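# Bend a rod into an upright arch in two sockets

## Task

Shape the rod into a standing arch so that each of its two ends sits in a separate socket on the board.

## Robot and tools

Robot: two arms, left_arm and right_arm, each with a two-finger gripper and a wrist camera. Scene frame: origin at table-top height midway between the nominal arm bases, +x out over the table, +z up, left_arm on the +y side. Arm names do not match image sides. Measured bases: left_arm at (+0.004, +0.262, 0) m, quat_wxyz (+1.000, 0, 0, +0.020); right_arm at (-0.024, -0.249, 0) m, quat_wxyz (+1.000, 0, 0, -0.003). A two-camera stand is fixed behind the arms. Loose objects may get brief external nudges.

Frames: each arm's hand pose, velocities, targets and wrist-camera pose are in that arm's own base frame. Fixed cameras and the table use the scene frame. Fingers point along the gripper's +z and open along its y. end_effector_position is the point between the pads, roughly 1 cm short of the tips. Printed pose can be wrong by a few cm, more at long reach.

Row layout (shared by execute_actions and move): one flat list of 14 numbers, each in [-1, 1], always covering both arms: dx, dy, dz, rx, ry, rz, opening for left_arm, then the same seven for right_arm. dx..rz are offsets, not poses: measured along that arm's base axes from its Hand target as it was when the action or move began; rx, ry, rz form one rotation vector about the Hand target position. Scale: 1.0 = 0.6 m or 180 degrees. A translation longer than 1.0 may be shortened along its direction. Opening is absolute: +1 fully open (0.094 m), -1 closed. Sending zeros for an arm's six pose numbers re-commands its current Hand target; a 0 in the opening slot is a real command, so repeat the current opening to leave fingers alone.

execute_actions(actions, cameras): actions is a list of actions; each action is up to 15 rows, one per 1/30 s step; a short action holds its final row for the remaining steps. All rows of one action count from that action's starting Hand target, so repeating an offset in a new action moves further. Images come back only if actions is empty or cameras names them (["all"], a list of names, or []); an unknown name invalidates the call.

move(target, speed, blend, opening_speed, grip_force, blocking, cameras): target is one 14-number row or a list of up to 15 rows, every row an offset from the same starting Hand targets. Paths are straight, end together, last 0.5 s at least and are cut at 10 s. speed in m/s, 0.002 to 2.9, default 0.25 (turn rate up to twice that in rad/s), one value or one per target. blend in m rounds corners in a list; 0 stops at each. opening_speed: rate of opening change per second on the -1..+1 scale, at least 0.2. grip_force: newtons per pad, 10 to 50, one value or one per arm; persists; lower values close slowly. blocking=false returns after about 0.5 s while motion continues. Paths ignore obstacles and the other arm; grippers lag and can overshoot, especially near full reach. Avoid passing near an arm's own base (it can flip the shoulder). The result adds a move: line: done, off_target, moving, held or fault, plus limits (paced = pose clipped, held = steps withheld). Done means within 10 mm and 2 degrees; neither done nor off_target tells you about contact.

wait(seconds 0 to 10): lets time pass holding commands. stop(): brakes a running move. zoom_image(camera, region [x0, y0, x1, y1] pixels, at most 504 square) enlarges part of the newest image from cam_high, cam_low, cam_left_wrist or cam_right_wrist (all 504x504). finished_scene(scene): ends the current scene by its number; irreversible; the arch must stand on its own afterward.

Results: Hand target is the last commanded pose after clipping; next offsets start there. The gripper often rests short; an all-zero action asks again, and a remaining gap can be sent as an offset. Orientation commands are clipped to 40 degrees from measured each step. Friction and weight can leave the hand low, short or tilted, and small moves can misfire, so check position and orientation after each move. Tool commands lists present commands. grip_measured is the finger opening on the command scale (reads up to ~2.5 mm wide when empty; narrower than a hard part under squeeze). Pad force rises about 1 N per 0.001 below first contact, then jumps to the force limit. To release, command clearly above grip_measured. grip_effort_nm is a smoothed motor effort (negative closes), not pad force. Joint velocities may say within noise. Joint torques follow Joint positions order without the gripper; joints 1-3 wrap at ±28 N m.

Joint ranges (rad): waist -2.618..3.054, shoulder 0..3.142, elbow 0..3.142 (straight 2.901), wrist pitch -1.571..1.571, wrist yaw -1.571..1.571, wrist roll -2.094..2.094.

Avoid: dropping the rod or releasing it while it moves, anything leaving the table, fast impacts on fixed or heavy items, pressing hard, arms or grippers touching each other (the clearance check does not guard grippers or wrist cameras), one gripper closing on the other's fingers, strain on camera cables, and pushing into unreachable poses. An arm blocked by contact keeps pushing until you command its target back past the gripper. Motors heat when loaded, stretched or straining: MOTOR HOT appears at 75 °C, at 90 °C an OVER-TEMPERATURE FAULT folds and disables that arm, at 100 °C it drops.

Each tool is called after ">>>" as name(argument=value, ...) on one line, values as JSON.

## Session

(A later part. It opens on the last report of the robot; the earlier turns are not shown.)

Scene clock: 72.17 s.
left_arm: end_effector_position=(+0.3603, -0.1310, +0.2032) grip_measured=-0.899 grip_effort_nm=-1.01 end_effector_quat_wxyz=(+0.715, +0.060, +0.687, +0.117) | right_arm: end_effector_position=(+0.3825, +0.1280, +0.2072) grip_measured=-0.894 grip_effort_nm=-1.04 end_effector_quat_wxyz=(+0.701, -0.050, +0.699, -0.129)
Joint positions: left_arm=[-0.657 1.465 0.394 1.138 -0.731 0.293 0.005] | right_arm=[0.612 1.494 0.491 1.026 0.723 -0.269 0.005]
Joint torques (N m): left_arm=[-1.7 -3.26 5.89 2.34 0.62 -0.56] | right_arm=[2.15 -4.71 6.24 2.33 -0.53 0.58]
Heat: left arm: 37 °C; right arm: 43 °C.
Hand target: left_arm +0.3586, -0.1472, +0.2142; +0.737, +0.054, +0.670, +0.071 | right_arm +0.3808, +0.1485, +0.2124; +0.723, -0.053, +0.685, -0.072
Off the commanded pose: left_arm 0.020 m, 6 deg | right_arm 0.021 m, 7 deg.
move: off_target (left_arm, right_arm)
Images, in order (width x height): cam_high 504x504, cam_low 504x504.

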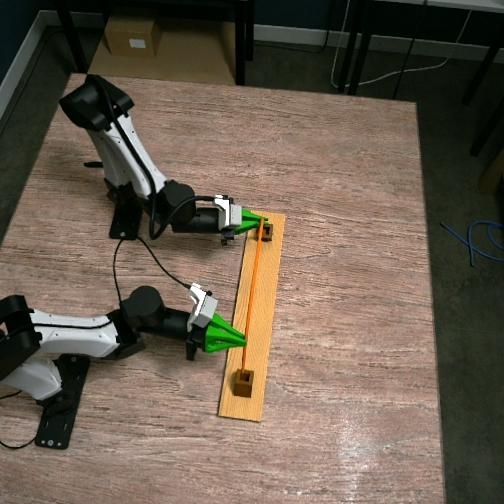

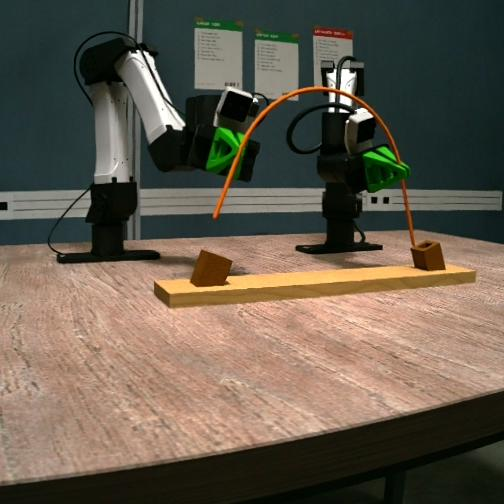

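>>> move(target=[[0,0,0.012,0,0,0,-1,0,0,-0.03,0,0,0,-1],[0.028,0.017,0.012,0,0,0,-1,0.003,0,-0.06,0,0,0,-1]], speed=0.08, blend=0.004, cameras=["cam_high","cam_low"])

>>> zoom_image(camera="cam_high", region=[210, 180, 310, 280])

>>> zoom_image(camera="cam_high", region=[200, 320, 300, 420])

>>> zoom_image(camera="cam_low", region=[380, 180, 480, 280])

>>> zoom_image(camera="cam_low", region=[160, 190, 260, 290])

Scene clock: 79.03 s.
left_arm: end_effector_position=(+0.3684, -0.1243, +0.1962) grip_measured=-0.899 grip_effort_nm=-1.01 end_effector_quat_wxyz=(+0.704, +0.078, +0.695, +0.123) | right_arm: end_effector_position=(+0.3850, +0.1314, +0.1737) grip_measured=-0.894 grip_effort_nm=-1.04 end_effector_quat_wxyz=(+0.705, -0.051, +0.696, -0.124)
Joint positions: left_arm=[-0.605 1.465 0.398 1.095 -0.666 0.302 0.005] | right_arm=[0.612 1.664 0.443 1.255 0.712 -0.268 0.005]
Joint torques (N m): left_arm=[0.36 -3.89 8.94 2.33 0.71 -0.73] | right_arm=[1.8 -5.31 4.93 2.27 -0.48 0.57]
Heat: left arm: 37 °C; right arm: 44 °C.
Hand target: left_arm +0.3753, -0.1371, +0.2213; +0.737, +0.054, +0.670, +0.071 | right_arm +0.3826, +0.1485, +0.1764; +0.723, -0.052, +0.685, -0.073
Off the commanded pose: left_arm 0.029 m, 8 deg | right_arm 0.017 m, 6 deg.
move: off_target (left_arm, right_arm)
Images, in order (width x height): cam_high 504x504, cam_low 504x504.

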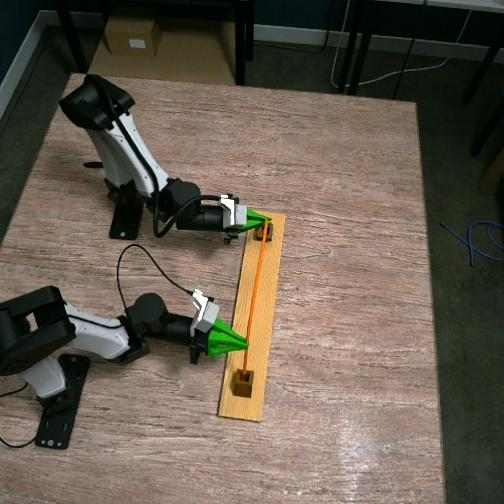

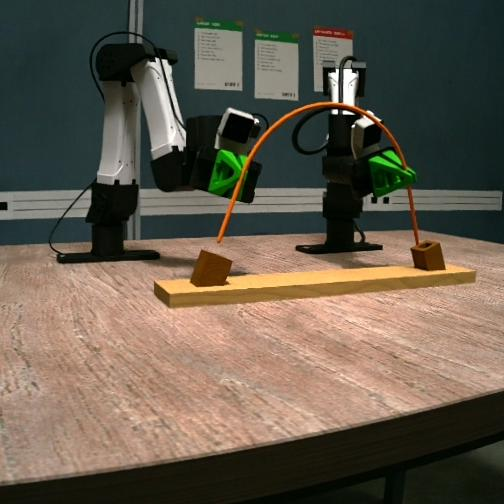

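Scaled by 5.040 from the camera's 504x504 image, which has a finer 720x720 frame.

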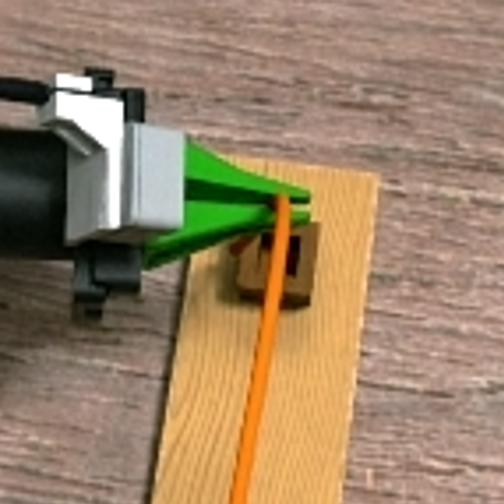

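Scaled by 5.040 from the camera's 504x504 image, which has a finer 720x720 frame.

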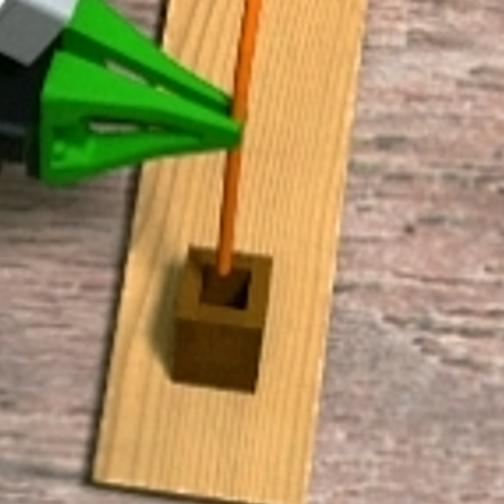

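Scaled by 5.040 from the camera's 504x504 image, which has a finer 720x720 frame.

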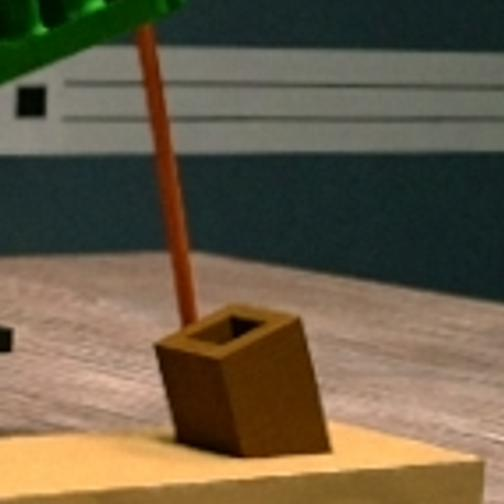

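Scaled by 5.040 from the camera's 504x504 image, which has a finer 720x720 frame.

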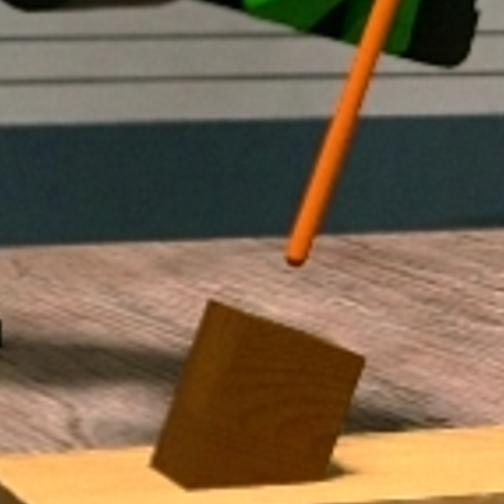

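>>> move(target=[[-0.028,0,0.0,0,0,0,-1,0,0,0,0,0,0,-1],[-0.028,0,0.05,0,0,0,-1,0,0,0,0,0,0,-1]], speed=0.08, blend=0.004, cameras=["cam_high","cam_low"])

>>> zoom_image(camera="cam_high", region=[210, 180, 310, 280])

>>> zoom_image(camera="cam_low", region=[380, 180, 480, 280])

Scene clock: 82.33 s.
left_arm: end_effector_position=(+0.3585, -0.1244, +0.2147) grip_measured=-0.899 grip_effort_nm=-1.00 end_effector_quat_wxyz=(+0.696, +0.090, +0.701, +0.128) | right_arm: end_effector_position=(+0.3849, +0.1319, +0.1773) grip_measured=-0.894 grip_effort_nm=-1.04 end_effector_quat_wxyz=(+0.711, -0.048, +0.692, -0.119)
Joint positions: left_arm=[-0.627 1.323 0.42 0.906 -0.681 0.311 0.005] | right_arm=[0.612 1.664 0.443 1.272 0.709 -0.268 0.005]
Joint torques (N m): left_arm=[-1.09 -5.89 9.42 2.33 0.47 -0.8] | right_arm=[1.8 -5 4.92 2.13 -0.46 0.56]
Heat: left arm: 37 °C; right arm: 44 °C.
Hand target: left_arm +0.3586, -0.1371, +0.2511; +0.737, +0.054, +0.670, +0.071 | right_arm +0.3826, +0.1485, +0.1764; +0.723, -0.053, +0.685, -0.072
Off the commanded pose: left_arm 0.039 m, 10 deg | right_arm 0.017 m, 6 deg.
move: off_target (left_arm, right_arm)
Images, in order (width x height): cam_high 504x504, cam_low 504x504.

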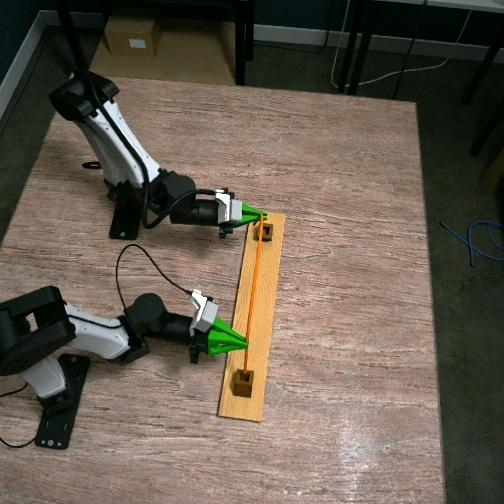

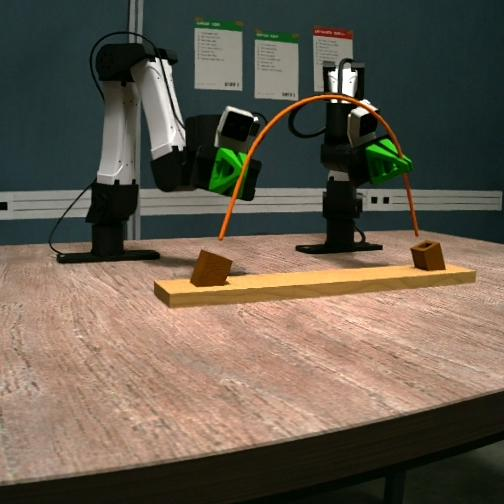

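Scaled by 5.040 from the camera's 504x504 image, which has a finer 720x720 frame.

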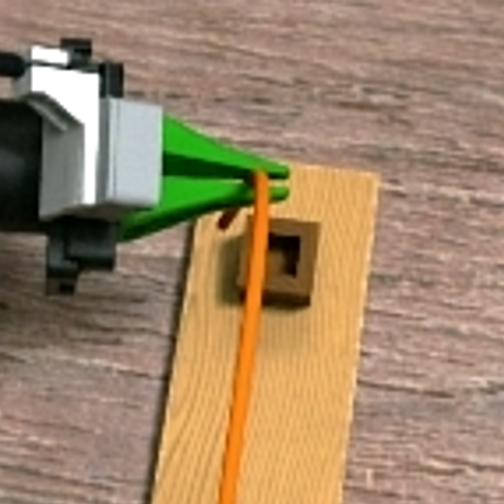

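Scaled by 5.040 from the camera's 504x504 image, which has a finer 720x720 frame.

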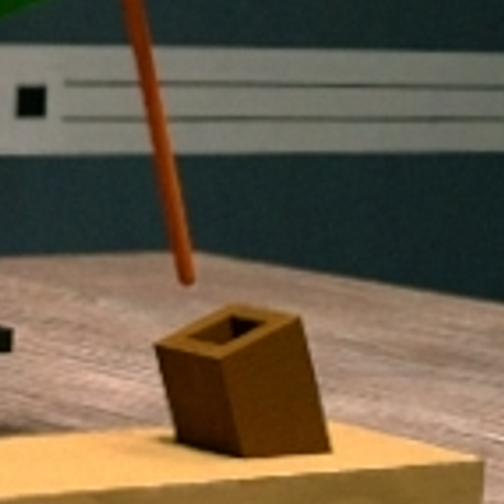

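>>> move(target=[0.032,0.004,0.012,0,-0.03,0,-1,0,0,0,0,0,0,-1], speed=0.08, cameras=["cam_high","cam_low"])

>>> zoom_image(camera="cam_high", region=[210, 180, 310, 280])

>>> zoom_image(camera="cam_low", region=[380, 180, 480, 280])

Scene clock: 87.83 s.
left_arm: end_effector_position=(+0.3730, -0.1242, +0.2272) grip_measured=-0.899 grip_effort_nm=-1.01 end_effector_quat_wxyz=(+0.727, +0.085, +0.669, +0.127) | right_arm: end_effector_position=(+0.3849, +0.1320, +0.1780) grip_measured=-0.894 grip_effort_nm=-1.04 end_effector_quat_wxyz=(+0.712, -0.047, +0.691, -0.118)
Joint positions: left_arm=[-0.585 1.423 0.436 1.098 -0.629 0.364 0.005] | right_arm=[0.612 1.664 0.443 1.276 0.709 -0.268 0.005]
Joint torques (N m): left_arm=[0.38 -3.56 9.31 2.59 0.65 -0.79] | right_arm=[1.8 -4.94 4.9 2.16 -0.45 0.56]
Heat: left arm: 37 °C; right arm: 45 °C.
Hand target: left_arm +0.3778, -0.1346, +0.2586; +0.768, +0.050, +0.635, +0.073 | right_arm +0.3826, +0.1485, +0.1764; +0.723, -0.053, +0.685, -0.073
Off the commanded pose: left_arm 0.033 m, 9 deg | right_arm 0.017 m, 6 deg.
move: off_target (left_arm, right_arm)
Images, in order (width x height): cam_high 504x504, cam_low 504x504.

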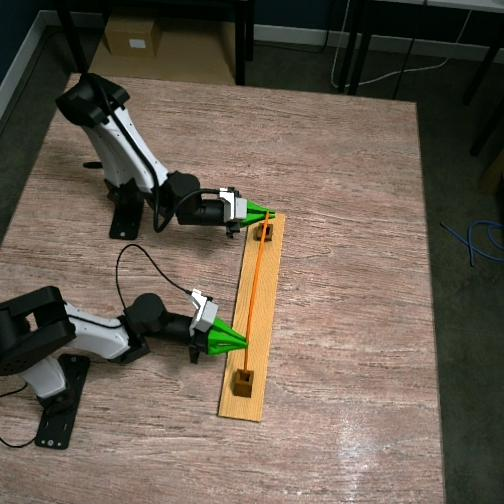

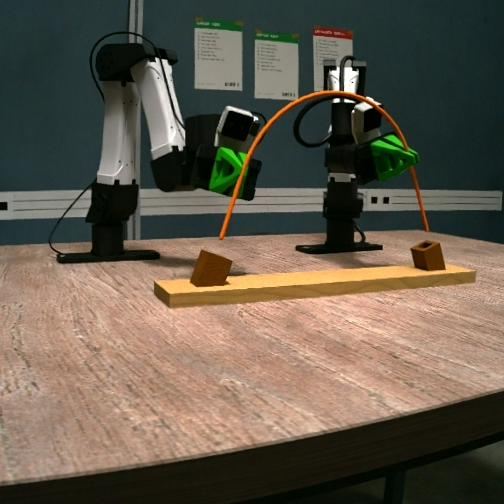

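Scaled by 5.040 from the camera's 504x504 image, which has a finer 720x720 frame.

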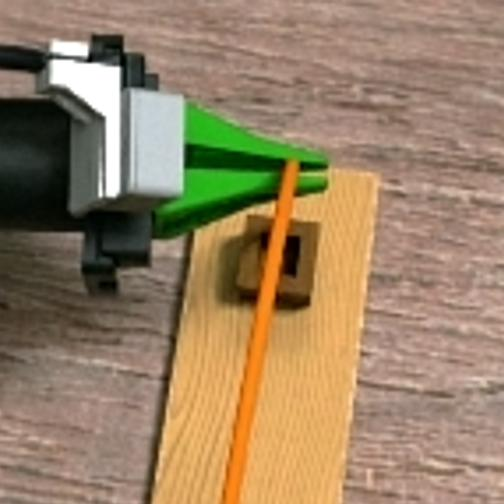

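Scaled by 5.040 from the camera's 504x504 image, which has a finer 720x720 frame.

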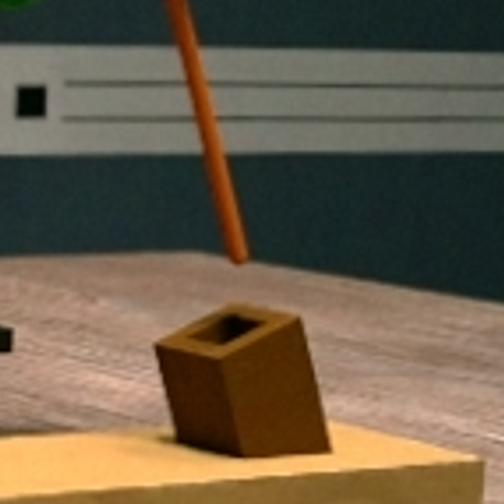

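>>> move(target=[0,0,-0.035,0,0,0,-1,0,0,0,0,0,0,-1], speed=0.06, cameras=["cam_high","cam_low"])

>>> zoom_image(camera="cam_high", region=[230, 190, 300, 260])

>>> zoom_image(camera="cam_low", region=[380, 180, 480, 280])

Scene clock: 90.70 s.
left_arm: end_effector_position=(+0.3789, -0.1269, +0.2215) grip_measured=-0.899 grip_effort_nm=-1.01 end_effector_quat_wxyz=(+0.739, +0.074, +0.659, +0.122) | right_arm: end_effector_position=(+0.3849, +0.1320, +0.1781) grip_measured=-0.894 grip_effort_nm=-1.04 end_effector_quat_wxyz=(+0.712, -0.047, +0.691, -0.118)
Joint positions: left_arm=[-0.582 1.516 0.436 1.23 -0.628 0.364 0.005] | right_arm=[0.612 1.664 0.443 1.276 0.709 -0.268 0.005]
Joint torques (N m): left_arm=[0.05 -3.93 5.75 2.52 0.64 -0.79] | right_arm=[1.81 -4.94 4.89 2.1 -0.45 0.56]
Heat: left arm: 37 °C; right arm: 45 °C.
Hand target: left_arm +0.3778, -0.1347, +0.2375; +0.767, +0.051, +0.635, +0.073 | right_arm +0.3826, +0.1485, +0.1764; +0.723, -0.053, +0.685, -0.072
Off the commanded pose: left_arm 0.018 m, 8 deg | right_arm 0.017 m, 5 deg.
move: off_target (left_arm, right_arm)
Images, in order (width x height): cam_high 504x504, cam_low 504x504.

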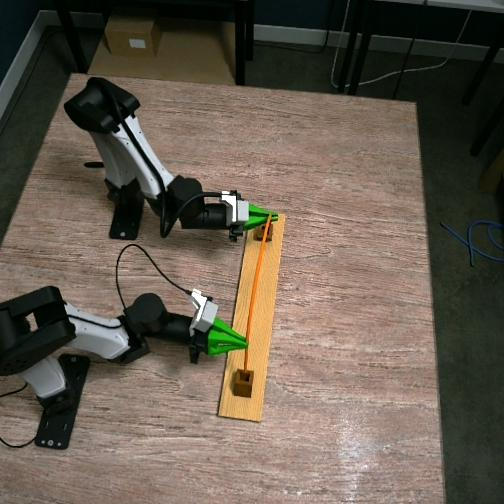

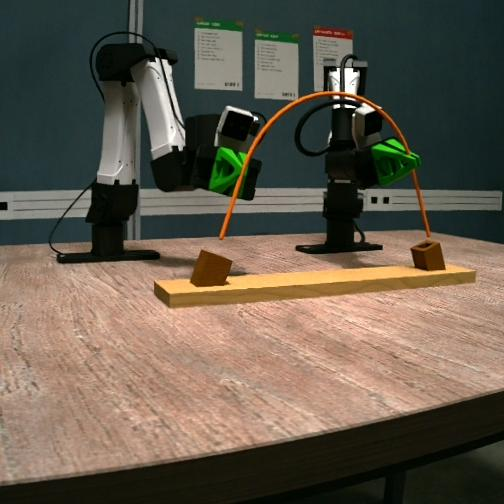

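Scaled by 7.200 from the camera's 504x504 image, which has a finer 720x720 frame.

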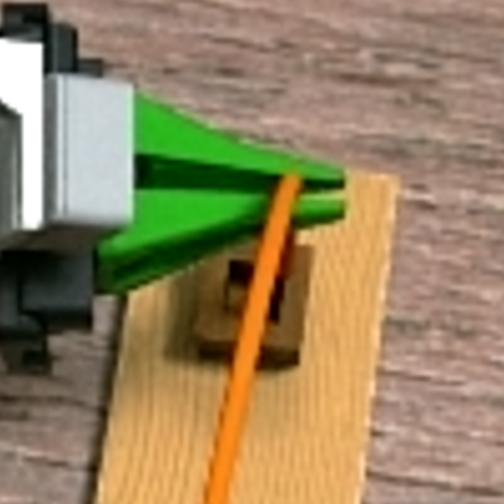

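Scaled by 5.040 from the camera's 504x504 image, which has a finer 720x720 frame.

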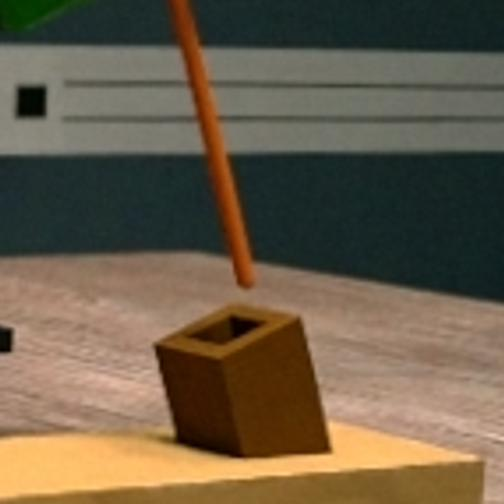

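>>> move(target=[-0.019,0.004,-0.015,0,0,0,-1,0,0,0,0,0,0,-1], speed=0.06, cameras=["cam_high","cam_low"])

>>> zoom_image(camera="cam_high", region=[230, 190, 300, 260])

>>> zoom_image(camera="cam_low", region=[380, 180, 480, 280])

Scene clock: 93.83 s.
left_arm: end_effector_position=(+0.3692, -0.1220, +0.2127) grip_measured=-0.899 grip_effort_nm=-1.01 end_effector_quat_wxyz=(+0.740, +0.074, +0.658, +0.120) | right_arm: end_effector_position=(+0.3849, +0.1323, +0.1782) grip_measured=-0.894 grip_effort_nm=-1.04 end_effector_quat_wxyz=(+0.712, -0.048, +0.690, -0.118)
Joint positions: left_arm=[-0.585 1.516 0.379 1.29 -0.628 0.364 0.005] | right_arm=[0.612 1.664 0.443 1.276 0.707 -0.268 0.005]
Joint torques (N m): left_arm=[-1.2 -3.63 5.63 2.53 0.48 -0.77] | right_arm=[1.8 -4.93 4.92 2.1 -0.43 0.56]
Heat: left arm: 37 °C; right arm: 45 °C.
Hand target: left_arm +0.3663, -0.1323, +0.2285; +0.767, +0.050, +0.635, +0.073 | right_arm +0.3826, +0.1485, +0.1764; +0.723, -0.053, +0.685, -0.073
Off the commanded pose: left_arm 0.019 m, 7 deg | right_arm 0.016 m, 5 deg.
move: off_target (left_arm, right_arm)
Images, in order (width x height): cam_high 504x504, cam_low 504x504.

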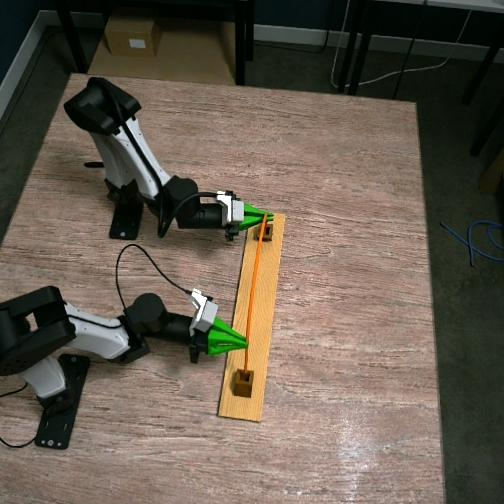

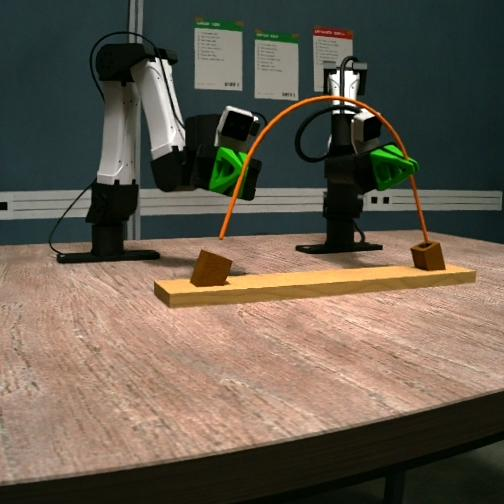

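Scaled by 7.200 from the camera's 504x504 image, which has a finer 720x720 frame.

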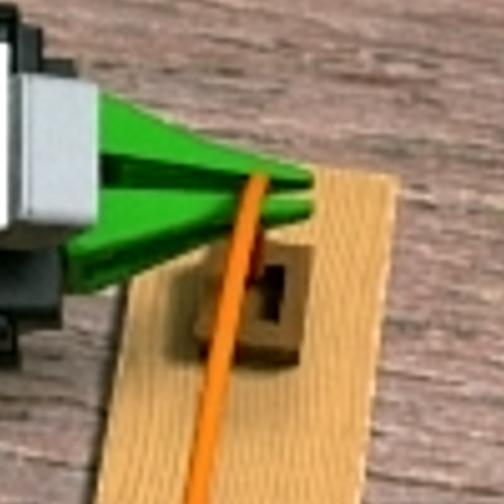

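Scaled by 5.040 from the camera's 504x504 image, which has a finer 720x720 frame.

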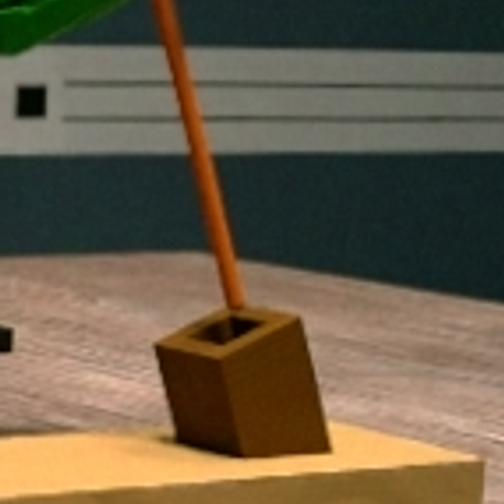

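>>> move(target=[0,-0.002,-0.025,0,0,0,-1,0,0,0,0,0,0,-1], speed=0.05, cameras=["cam_high","cam_low"])

>>> zoom_image(camera="cam_high", region=[230, 190, 300, 260])

>>> zoom_image(camera="cam_low", region=[380, 180, 480, 280])

Scene clock: 96.53 s.
left_arm: end_effector_position=(+0.3695, -0.1226, +0.1997) grip_measured=-0.899 grip_effort_nm=-1.00 end_effector_quat_wxyz=(+0.742, +0.072, +0.656, +0.119) | right_arm: end_effector_position=(+0.3849, +0.1324, +0.1782) grip_measured=-0.894 grip_effort_nm=-1.04 end_effector_quat_wxyz=(+0.712, -0.048, +0.690, -0.118)
Joint positions: left_arm=[-0.587 1.599 0.359 1.401 -0.631 0.364 0.005] | right_arm=[0.612 1.664 0.443 1.276 0.706 -0.268 0.005]
Joint torques (N m): left_arm=[-1.4 -3.85 5.04 2.44 0.45 -0.75] | right_arm=[1.8 -4.92 4.9 2.11 -0.43 0.56]
Heat: left arm: 37 °C; right arm: 45 °C.
Hand target: left_arm +0.3664, -0.1335, +0.2134; +0.767, +0.051, +0.635, +0.073 | right_arm +0.3826, +0.1485, +0.1764; +0.723, -0.053, +0.685, -0.072
Off the commanded pose: left_arm 0.018 m, 7 deg | right_arm 0.016 m, 5 deg.
move: off_target (left_arm, right_arm)
Images, in order (width x height): cam_high 504x504, cam_low 504x504.

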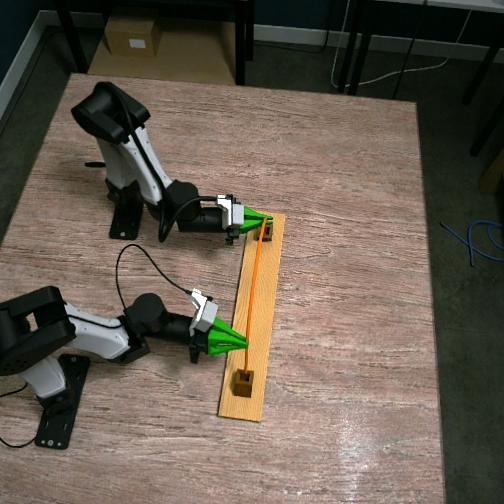

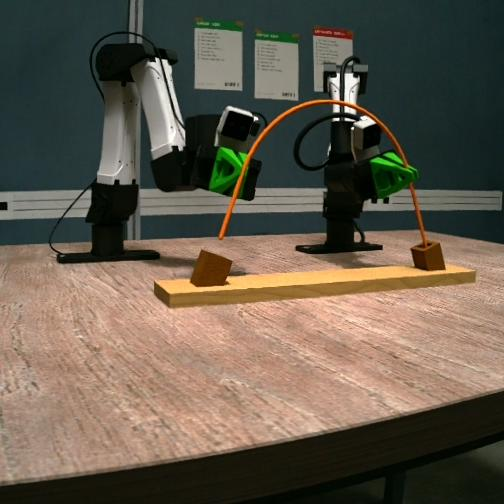

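Scaled by 7.200 from the camera's 504x504 image, which has a finer 720x720 frame.

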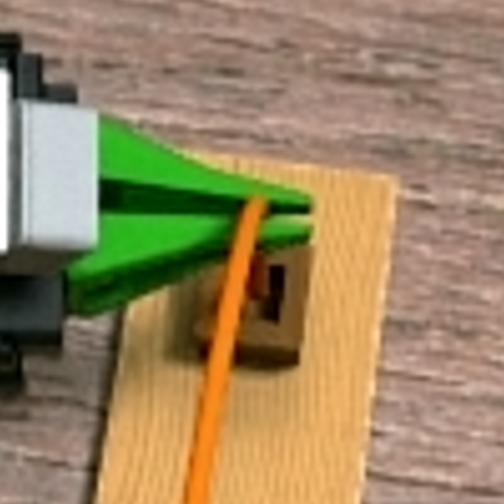

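Scaled by 5.040 from the camera's 504x504 image, which has a finer 720x720 frame.

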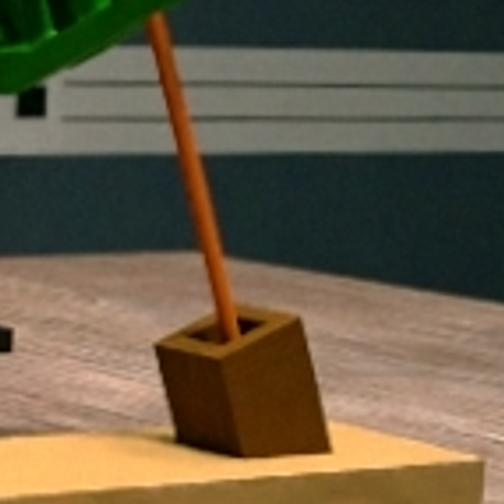

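>>> move(target=[-0.004,0.002,-0.025,0,0,0,-1,0,0,-0.022,0,0,0,-1], speed=0.05, cameras=["cam_high","cam_low"])

>>> zoom_image(camera="cam_high", region=[230, 190, 300, 260])

>>> zoom_image(camera="cam_low", region=[380, 180, 480, 280])

>>> zoom_image(camera="cam_high", region=[200, 320, 300, 420])

>>> zoom_image(camera="cam_low", region=[160, 190, 260, 290])

Scene clock: 100.03 s.
left_arm: end_effector_position=(+0.3678, -0.1210, +0.1779) grip_measured=-0.899 grip_effort_nm=-1.01 end_effector_quat_wxyz=(+0.731, +0.080, +0.666, +0.126) | right_arm: end_effector_position=(+0.3851, +0.1325, +0.1595) grip_measured=-0.894 grip_effort_nm=-1.04 end_effector_quat_wxyz=(+0.705, -0.054, +0.697, -0.122)
Joint positions: left_arm=[-0.587 1.672 0.33 1.467 -0.634 0.364 0.005] | right_arm=[0.612 1.735 0.428 1.337 0.706 -0.268 0.005]
Joint torques (N m): left_arm=[-1.42 -4.05 4.63 2.8 0.48 -0.79] | right_arm=[1.77 -5.6 4.64 2.28 -0.43 0.57]
Heat: left arm: 37 °C; right arm: 45 °C.
Hand target: left_arm +0.3639, -0.1322, +0.1984; +0.767, +0.051, +0.635, +0.073 | right_arm +0.3826, +0.1485, +0.1632; +0.723, -0.053, +0.685, -0.072
Off the commanded pose: left_arm 0.024 m, 9 deg | right_arm 0.017 m, 6 deg.
move: off_target (left_arm, right_arm)
Images, in order (width x height): cam_high 504x504, cam_low 504x504.

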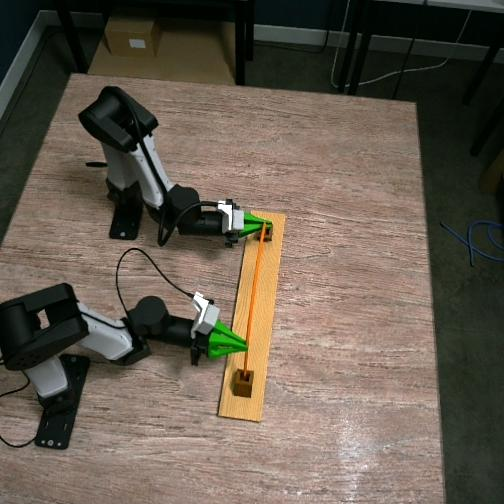

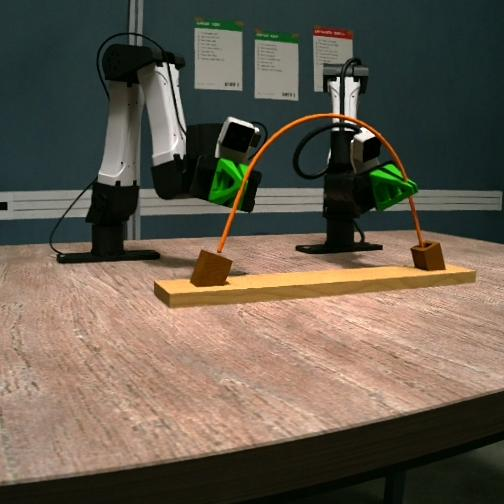

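Scaled by 7.200 from the camera's 504x504 image, which has a finer 720x720 frame.

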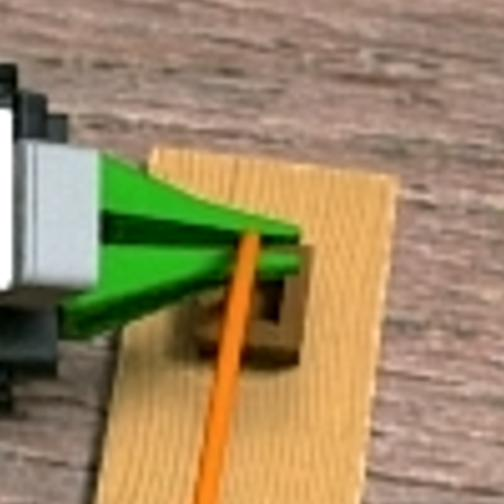

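Scaled by 5.040 from the camera's 504x504 image, which has a finer 720x720 frame.

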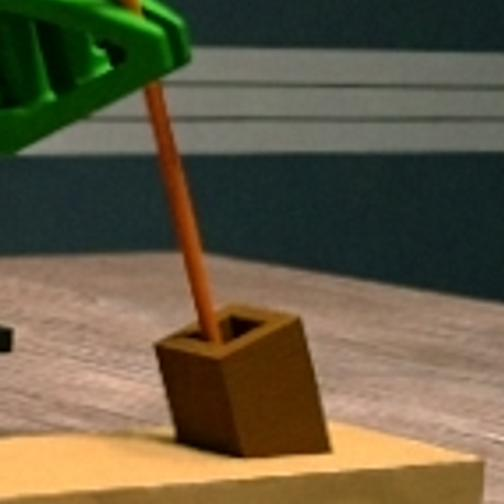

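Scaled by 5.040 from the camera's 504x504 image, which has a finer 720x720 frame.

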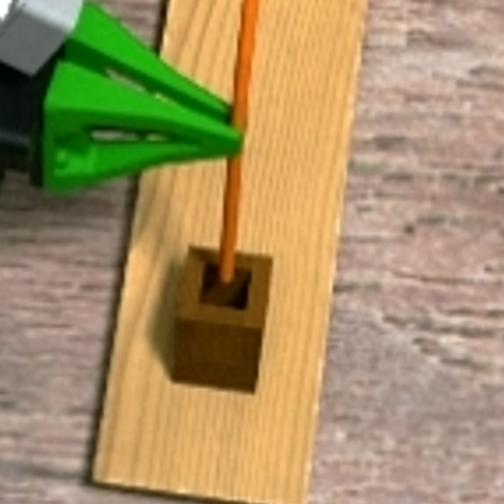

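Scaled by 5.040 from the camera's 504x504 image, which has a finer 720x720 frame.

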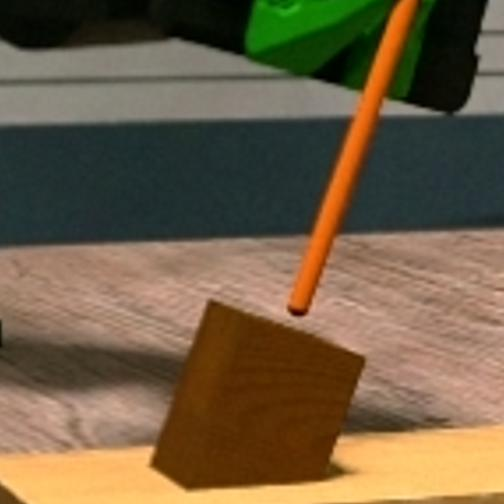

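>>> move(target=[-0.005,0.01,-0.03,0,0,0,-1,0,-0.01,-0.04,0,0,0,-1], speed=0.05, cameras=["cam_high","cam_low"])

>>> zoom_image(camera="cam_high", region=[230, 190, 300, 260])

>>> zoom_image(camera="cam_low", region=[380, 180, 480, 280])

>>> zoom_image(camera="cam_high", region=[200, 320, 300, 420])

>>> zoom_image(camera="cam_low", region=[160, 190, 260, 290])

Scene clock: 104.30 s.
left_arm: end_effector_position=(+0.3657, -0.1235, +0.1729) grip_measured=-0.899 grip_effort_nm=-1.01 end_effector_quat_wxyz=(+0.729, +0.091, +0.668, +0.120) | right_arm: end_effector_position=(+0.3831, +0.1301, +0.1358) grip_measured=-0.894 grip_effort_nm=-1.04 end_effector_quat_wxyz=(+0.705, -0.054, +0.697, -0.122)
Joint positions: left_arm=[-0.588 1.68 0.316 1.477 -0.613 0.364 0.005] | right_arm=[0.609 1.862 0.4 1.493 0.703 -0.268 0.005]
Joint torques (N m): left_arm=[-0.27 -2.32 2.54 2.9 0.38 -1.09] | right_arm=[0.54 -5.7 3.77 2.29 -0.55 0.58]
Heat: left arm: 36 °C; right arm: 46 °C.
Hand target: left_arm +0.3609, -0.1263, +0.1805; +0.767, +0.051, +0.635, +0.073 | right_arm +0.3826, +0.1425, +0.1391; +0.723, -0.053, +0.685, -0.073
Off the commanded pose: left_arm 0.009 m, 9 deg | right_arm 0.013 m, 6 deg.
joint sent to its limit (left arm) — joint 4 (wrist pitch), upper limit. The joint targets are off in orientation, not in position.
move: off_target (left_arm, right_arm)
Images, in order (width x height): cam_high 504x504, cam_low 504x504.

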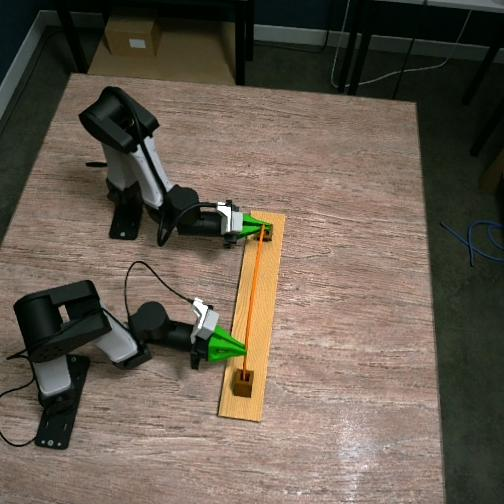

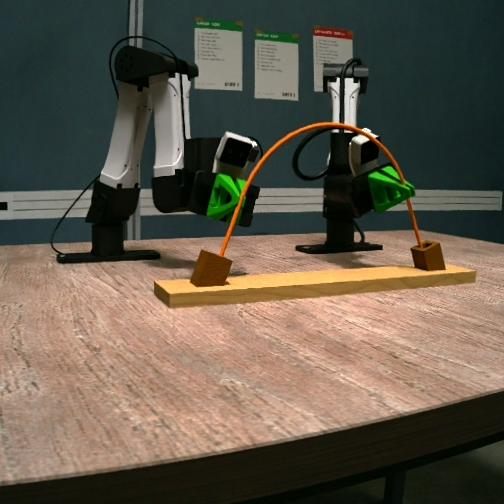

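Scaled by 7.200 from the camera's 504x504 image, which has a finer 720x720 frame.

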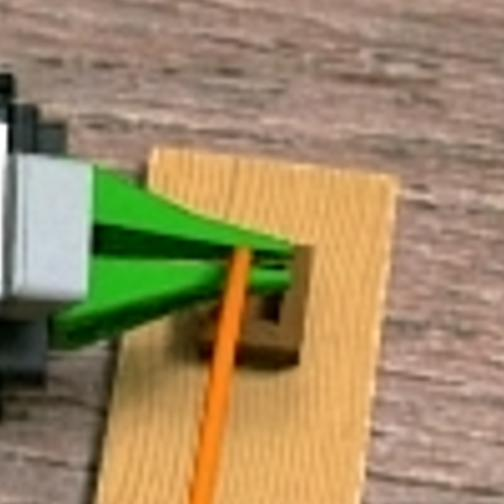

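Scaled by 5.040 from the camera's 504x504 image, which has a finer 720x720 frame.

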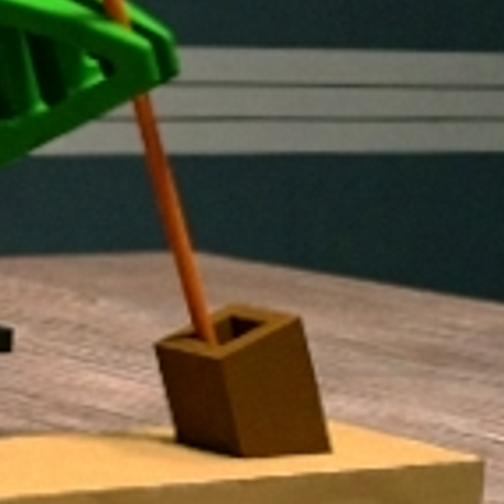

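Scaled by 5.040 from the camera's 504x504 image, which has a finer 720x720 frame.

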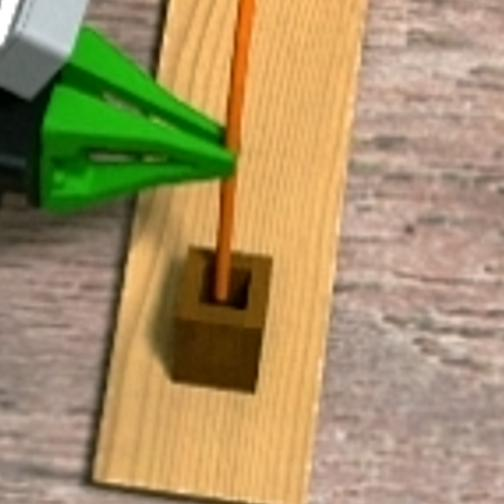

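Scaled by 5.040 from the camera's 504x504 image, which has a finer 720x720 frame.

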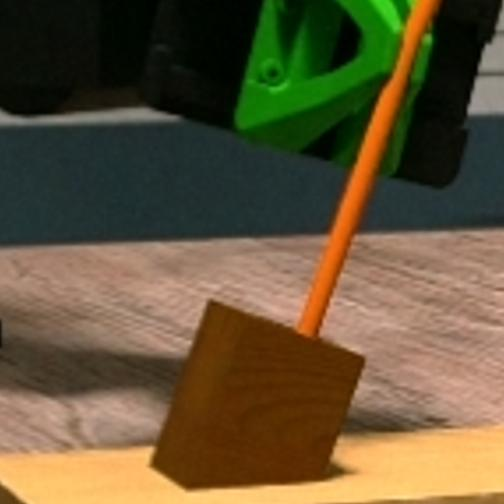

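>>> move(target=[-0.008,0.01,-0.03,0,0.025,0,-1,0,-0.008,-0.03,0,0,0,-1], speed=0.05, cameras=["cam_high","cam_low"])

>>> zoom_image(camera="cam_high", region=[200, 210, 310, 410])

>>> zoom_image(camera="cam_low", region=[380, 180, 480, 280])

>>> zoom_image(camera="cam_low", region=[160, 190, 260, 290])

Scene clock: 107.13 s.
left_arm: end_effector_position=(+0.3628, -0.1259, +0.1687) grip_measured=-0.899 grip_effort_nm=-1.01 end_effector_quat_wxyz=(+0.728, +0.098, +0.670, +0.109) | right_arm: end_effector_position=(+0.3836, +0.1262, +0.1240) grip_measured=-0.894 grip_effort_nm=-1.04 end_effector_quat_wxyz=(+0.696, -0.054, +0.706, -0.122)
Joint positions: left_arm=[-0.589 1.68 0.3 1.48 -0.591 0.349 0.005] | right_arm=[0.597 1.888 0.392 1.495 0.694 -0.248 0.005]
Joint torques (N m): left_arm=[0.31 -1.09 0.57 2.79 0.11 -1.29] | right_arm=[0.49 -4.21 3.1 2.37 -0.54 0.68]
Heat: left arm: 36 °C; right arm: 47 °C.
Hand target: left_arm +0.3561, -0.1202, +0.1624; +0.742, +0.053, +0.665, +0.071 | right_arm +0.3826, +0.1377, +0.1211; +0.723, -0.052, +0.685, -0.072
Off the commanded pose: left_arm 0.011 m, 7 deg | right_arm 0.012 m, 7 deg.
joint sent to its limit (right arm) — joint 4 (wrist pitch), upper limit. The joint targets are off in orientation, not in position.
move: off_target (left_arm, right_arm)
Images, in order (width x height): cam_high 504x504, cam_low 504x504.

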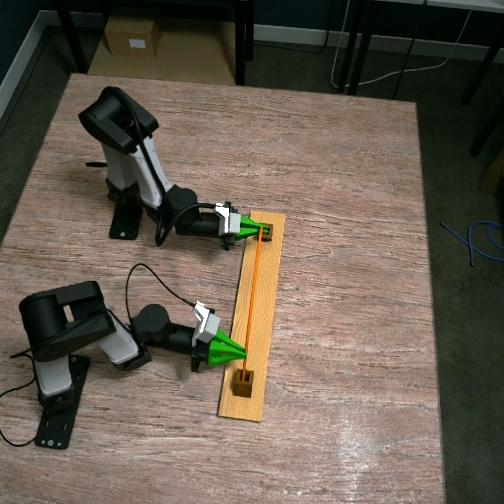

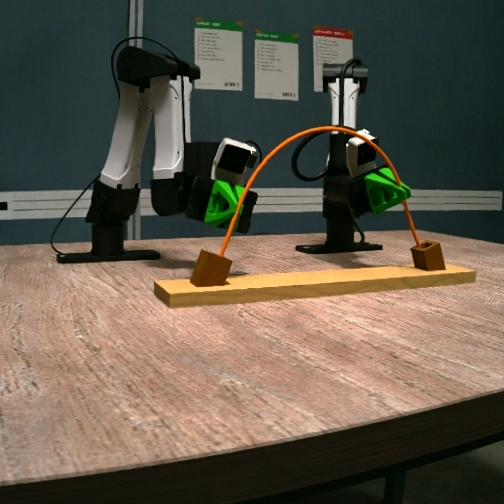

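Scaled by 2.520 from the camera's 504x504 image, which has a finer 720x720 frame.

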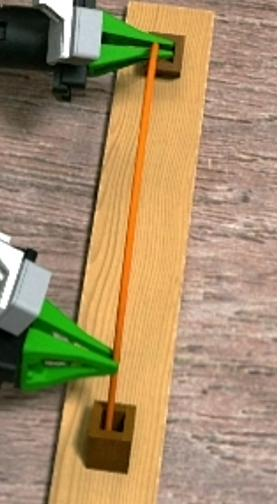

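Scaled by 5.040 from the camera's 504x504 image, which has a finer 720x720 frame.

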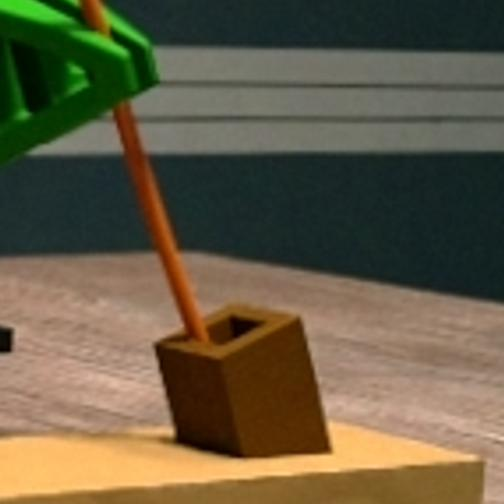

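Scaled by 5.040 from the camera's 504x504 image, which has a finer 720x720 frame.

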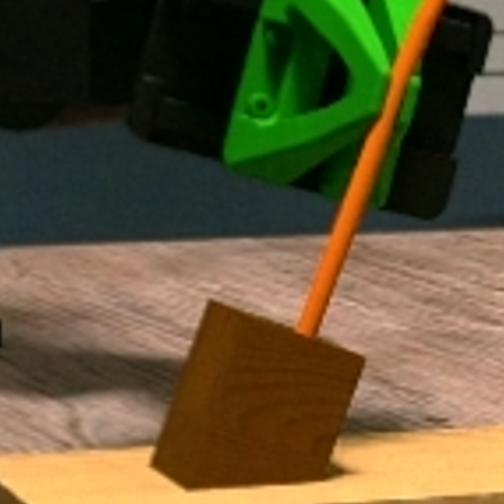

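>>> move(target=[-0.003,0.02,-0.02,0,0,0,-1,0,-0.012,-0.018,0,0,0,-1], speed=0.05, cameras=["cam_high","cam_low"])

>>> zoom_image(camera="cam_high", region=[200, 210, 310, 410])

>>> zoom_image(camera="cam_low", region=[380, 180, 480, 280])

>>> zoom_image(camera="cam_low", region=[160, 190, 260, 290])

Scene clock: 110.80 s.
left_arm: end_effector_position=(+0.3621, -0.1268, +0.1651) grip_measured=-0.899 grip_effort_nm=-1.01 end_effector_quat_wxyz=(+0.728, +0.109, +0.671, +0.094) | right_arm: end_effector_position=(+0.3867, +0.1254, +0.1226) grip_measured=-0.894 grip_effort_nm=-1.04 end_effector_quat_wxyz=(+0.697, -0.056, +0.706, -0.111)
Joint positions: left_arm=[-0.571 1.68 0.284 1.485 -0.538 0.336 0.005] | right_arm=[0.578 1.893 0.392 1.495 0.657 -0.233 0.005]
Joint torques (N m): left_arm=[2.28 -0.4 -1.2 2.85 -0.04 -1.37] | right_arm=[0.12 -2.91 1.69 2.37 -0.39 0.73]
Heat: left arm: 36 °C; right arm: 48 °C.
Hand target: left_arm +0.3544, -0.1083, +0.1505; +0.742, +0.053, +0.665, +0.071 | right_arm +0.3827, +0.1304, +0.1103; +0.723, -0.052, +0.685, -0.073
Off the commanded pose: left_arm 0.025 m, 7 deg | right_arm 0.014 m, 6 deg.
joint sent to its limit (left arm) — joint 4 (wrist pitch), upper limit. The joint targets are off in orientation, not in position.
joint sent to its limit (right arm) — joint 4 (wrist pitch), upper limit. The joint targets are off in orientation, not in position.
move: off_target (left_arm, right_arm)
Images, in order (width x height): cam_high 504x504, cam_low 504x504.

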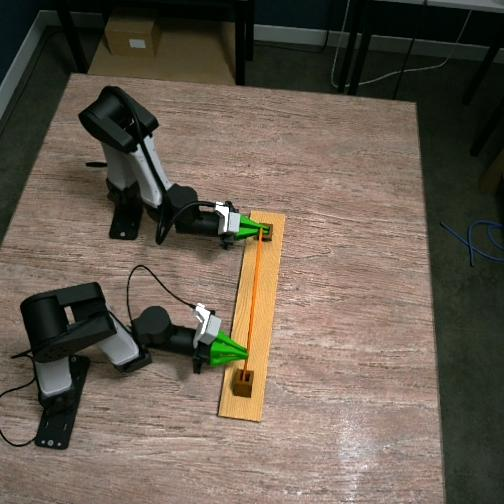

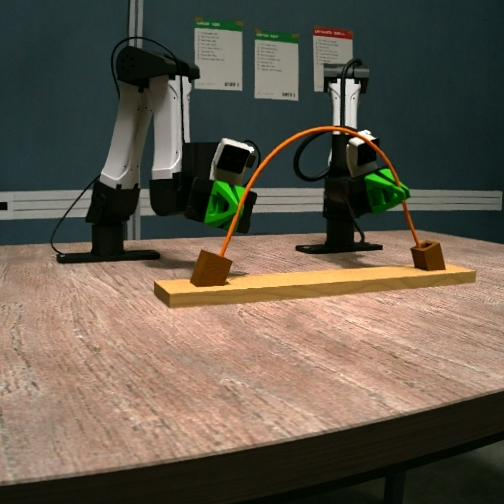

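Scaled by 2.520 from the camera's 504x504 image, which has a finer 720x720 frame.

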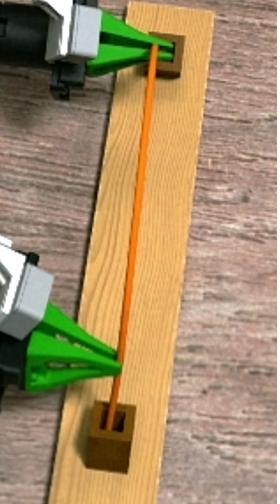

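Scaled by 5.040 from the camera's 504x504 image, which has a finer 720x720 frame.

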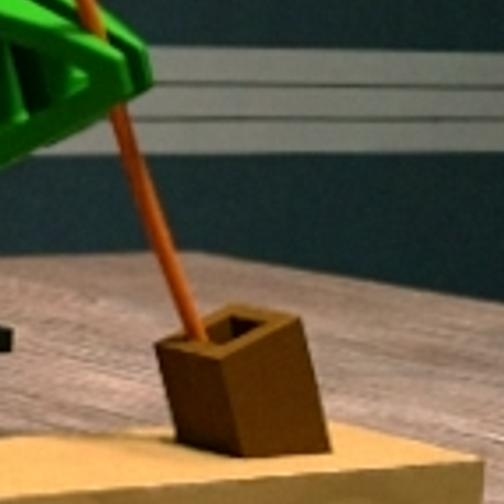

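Scaled by 5.040 from the camera's 504x504 image, which has a finer 720x720 frame.

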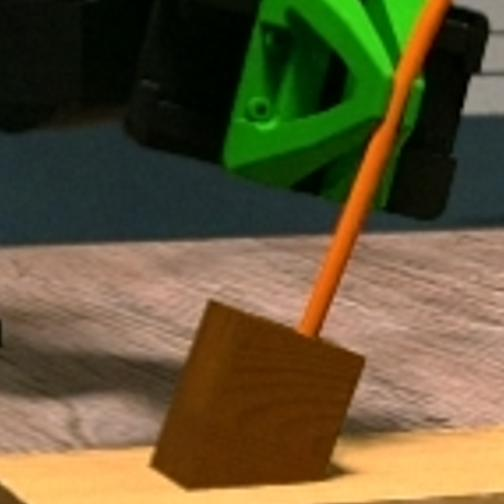

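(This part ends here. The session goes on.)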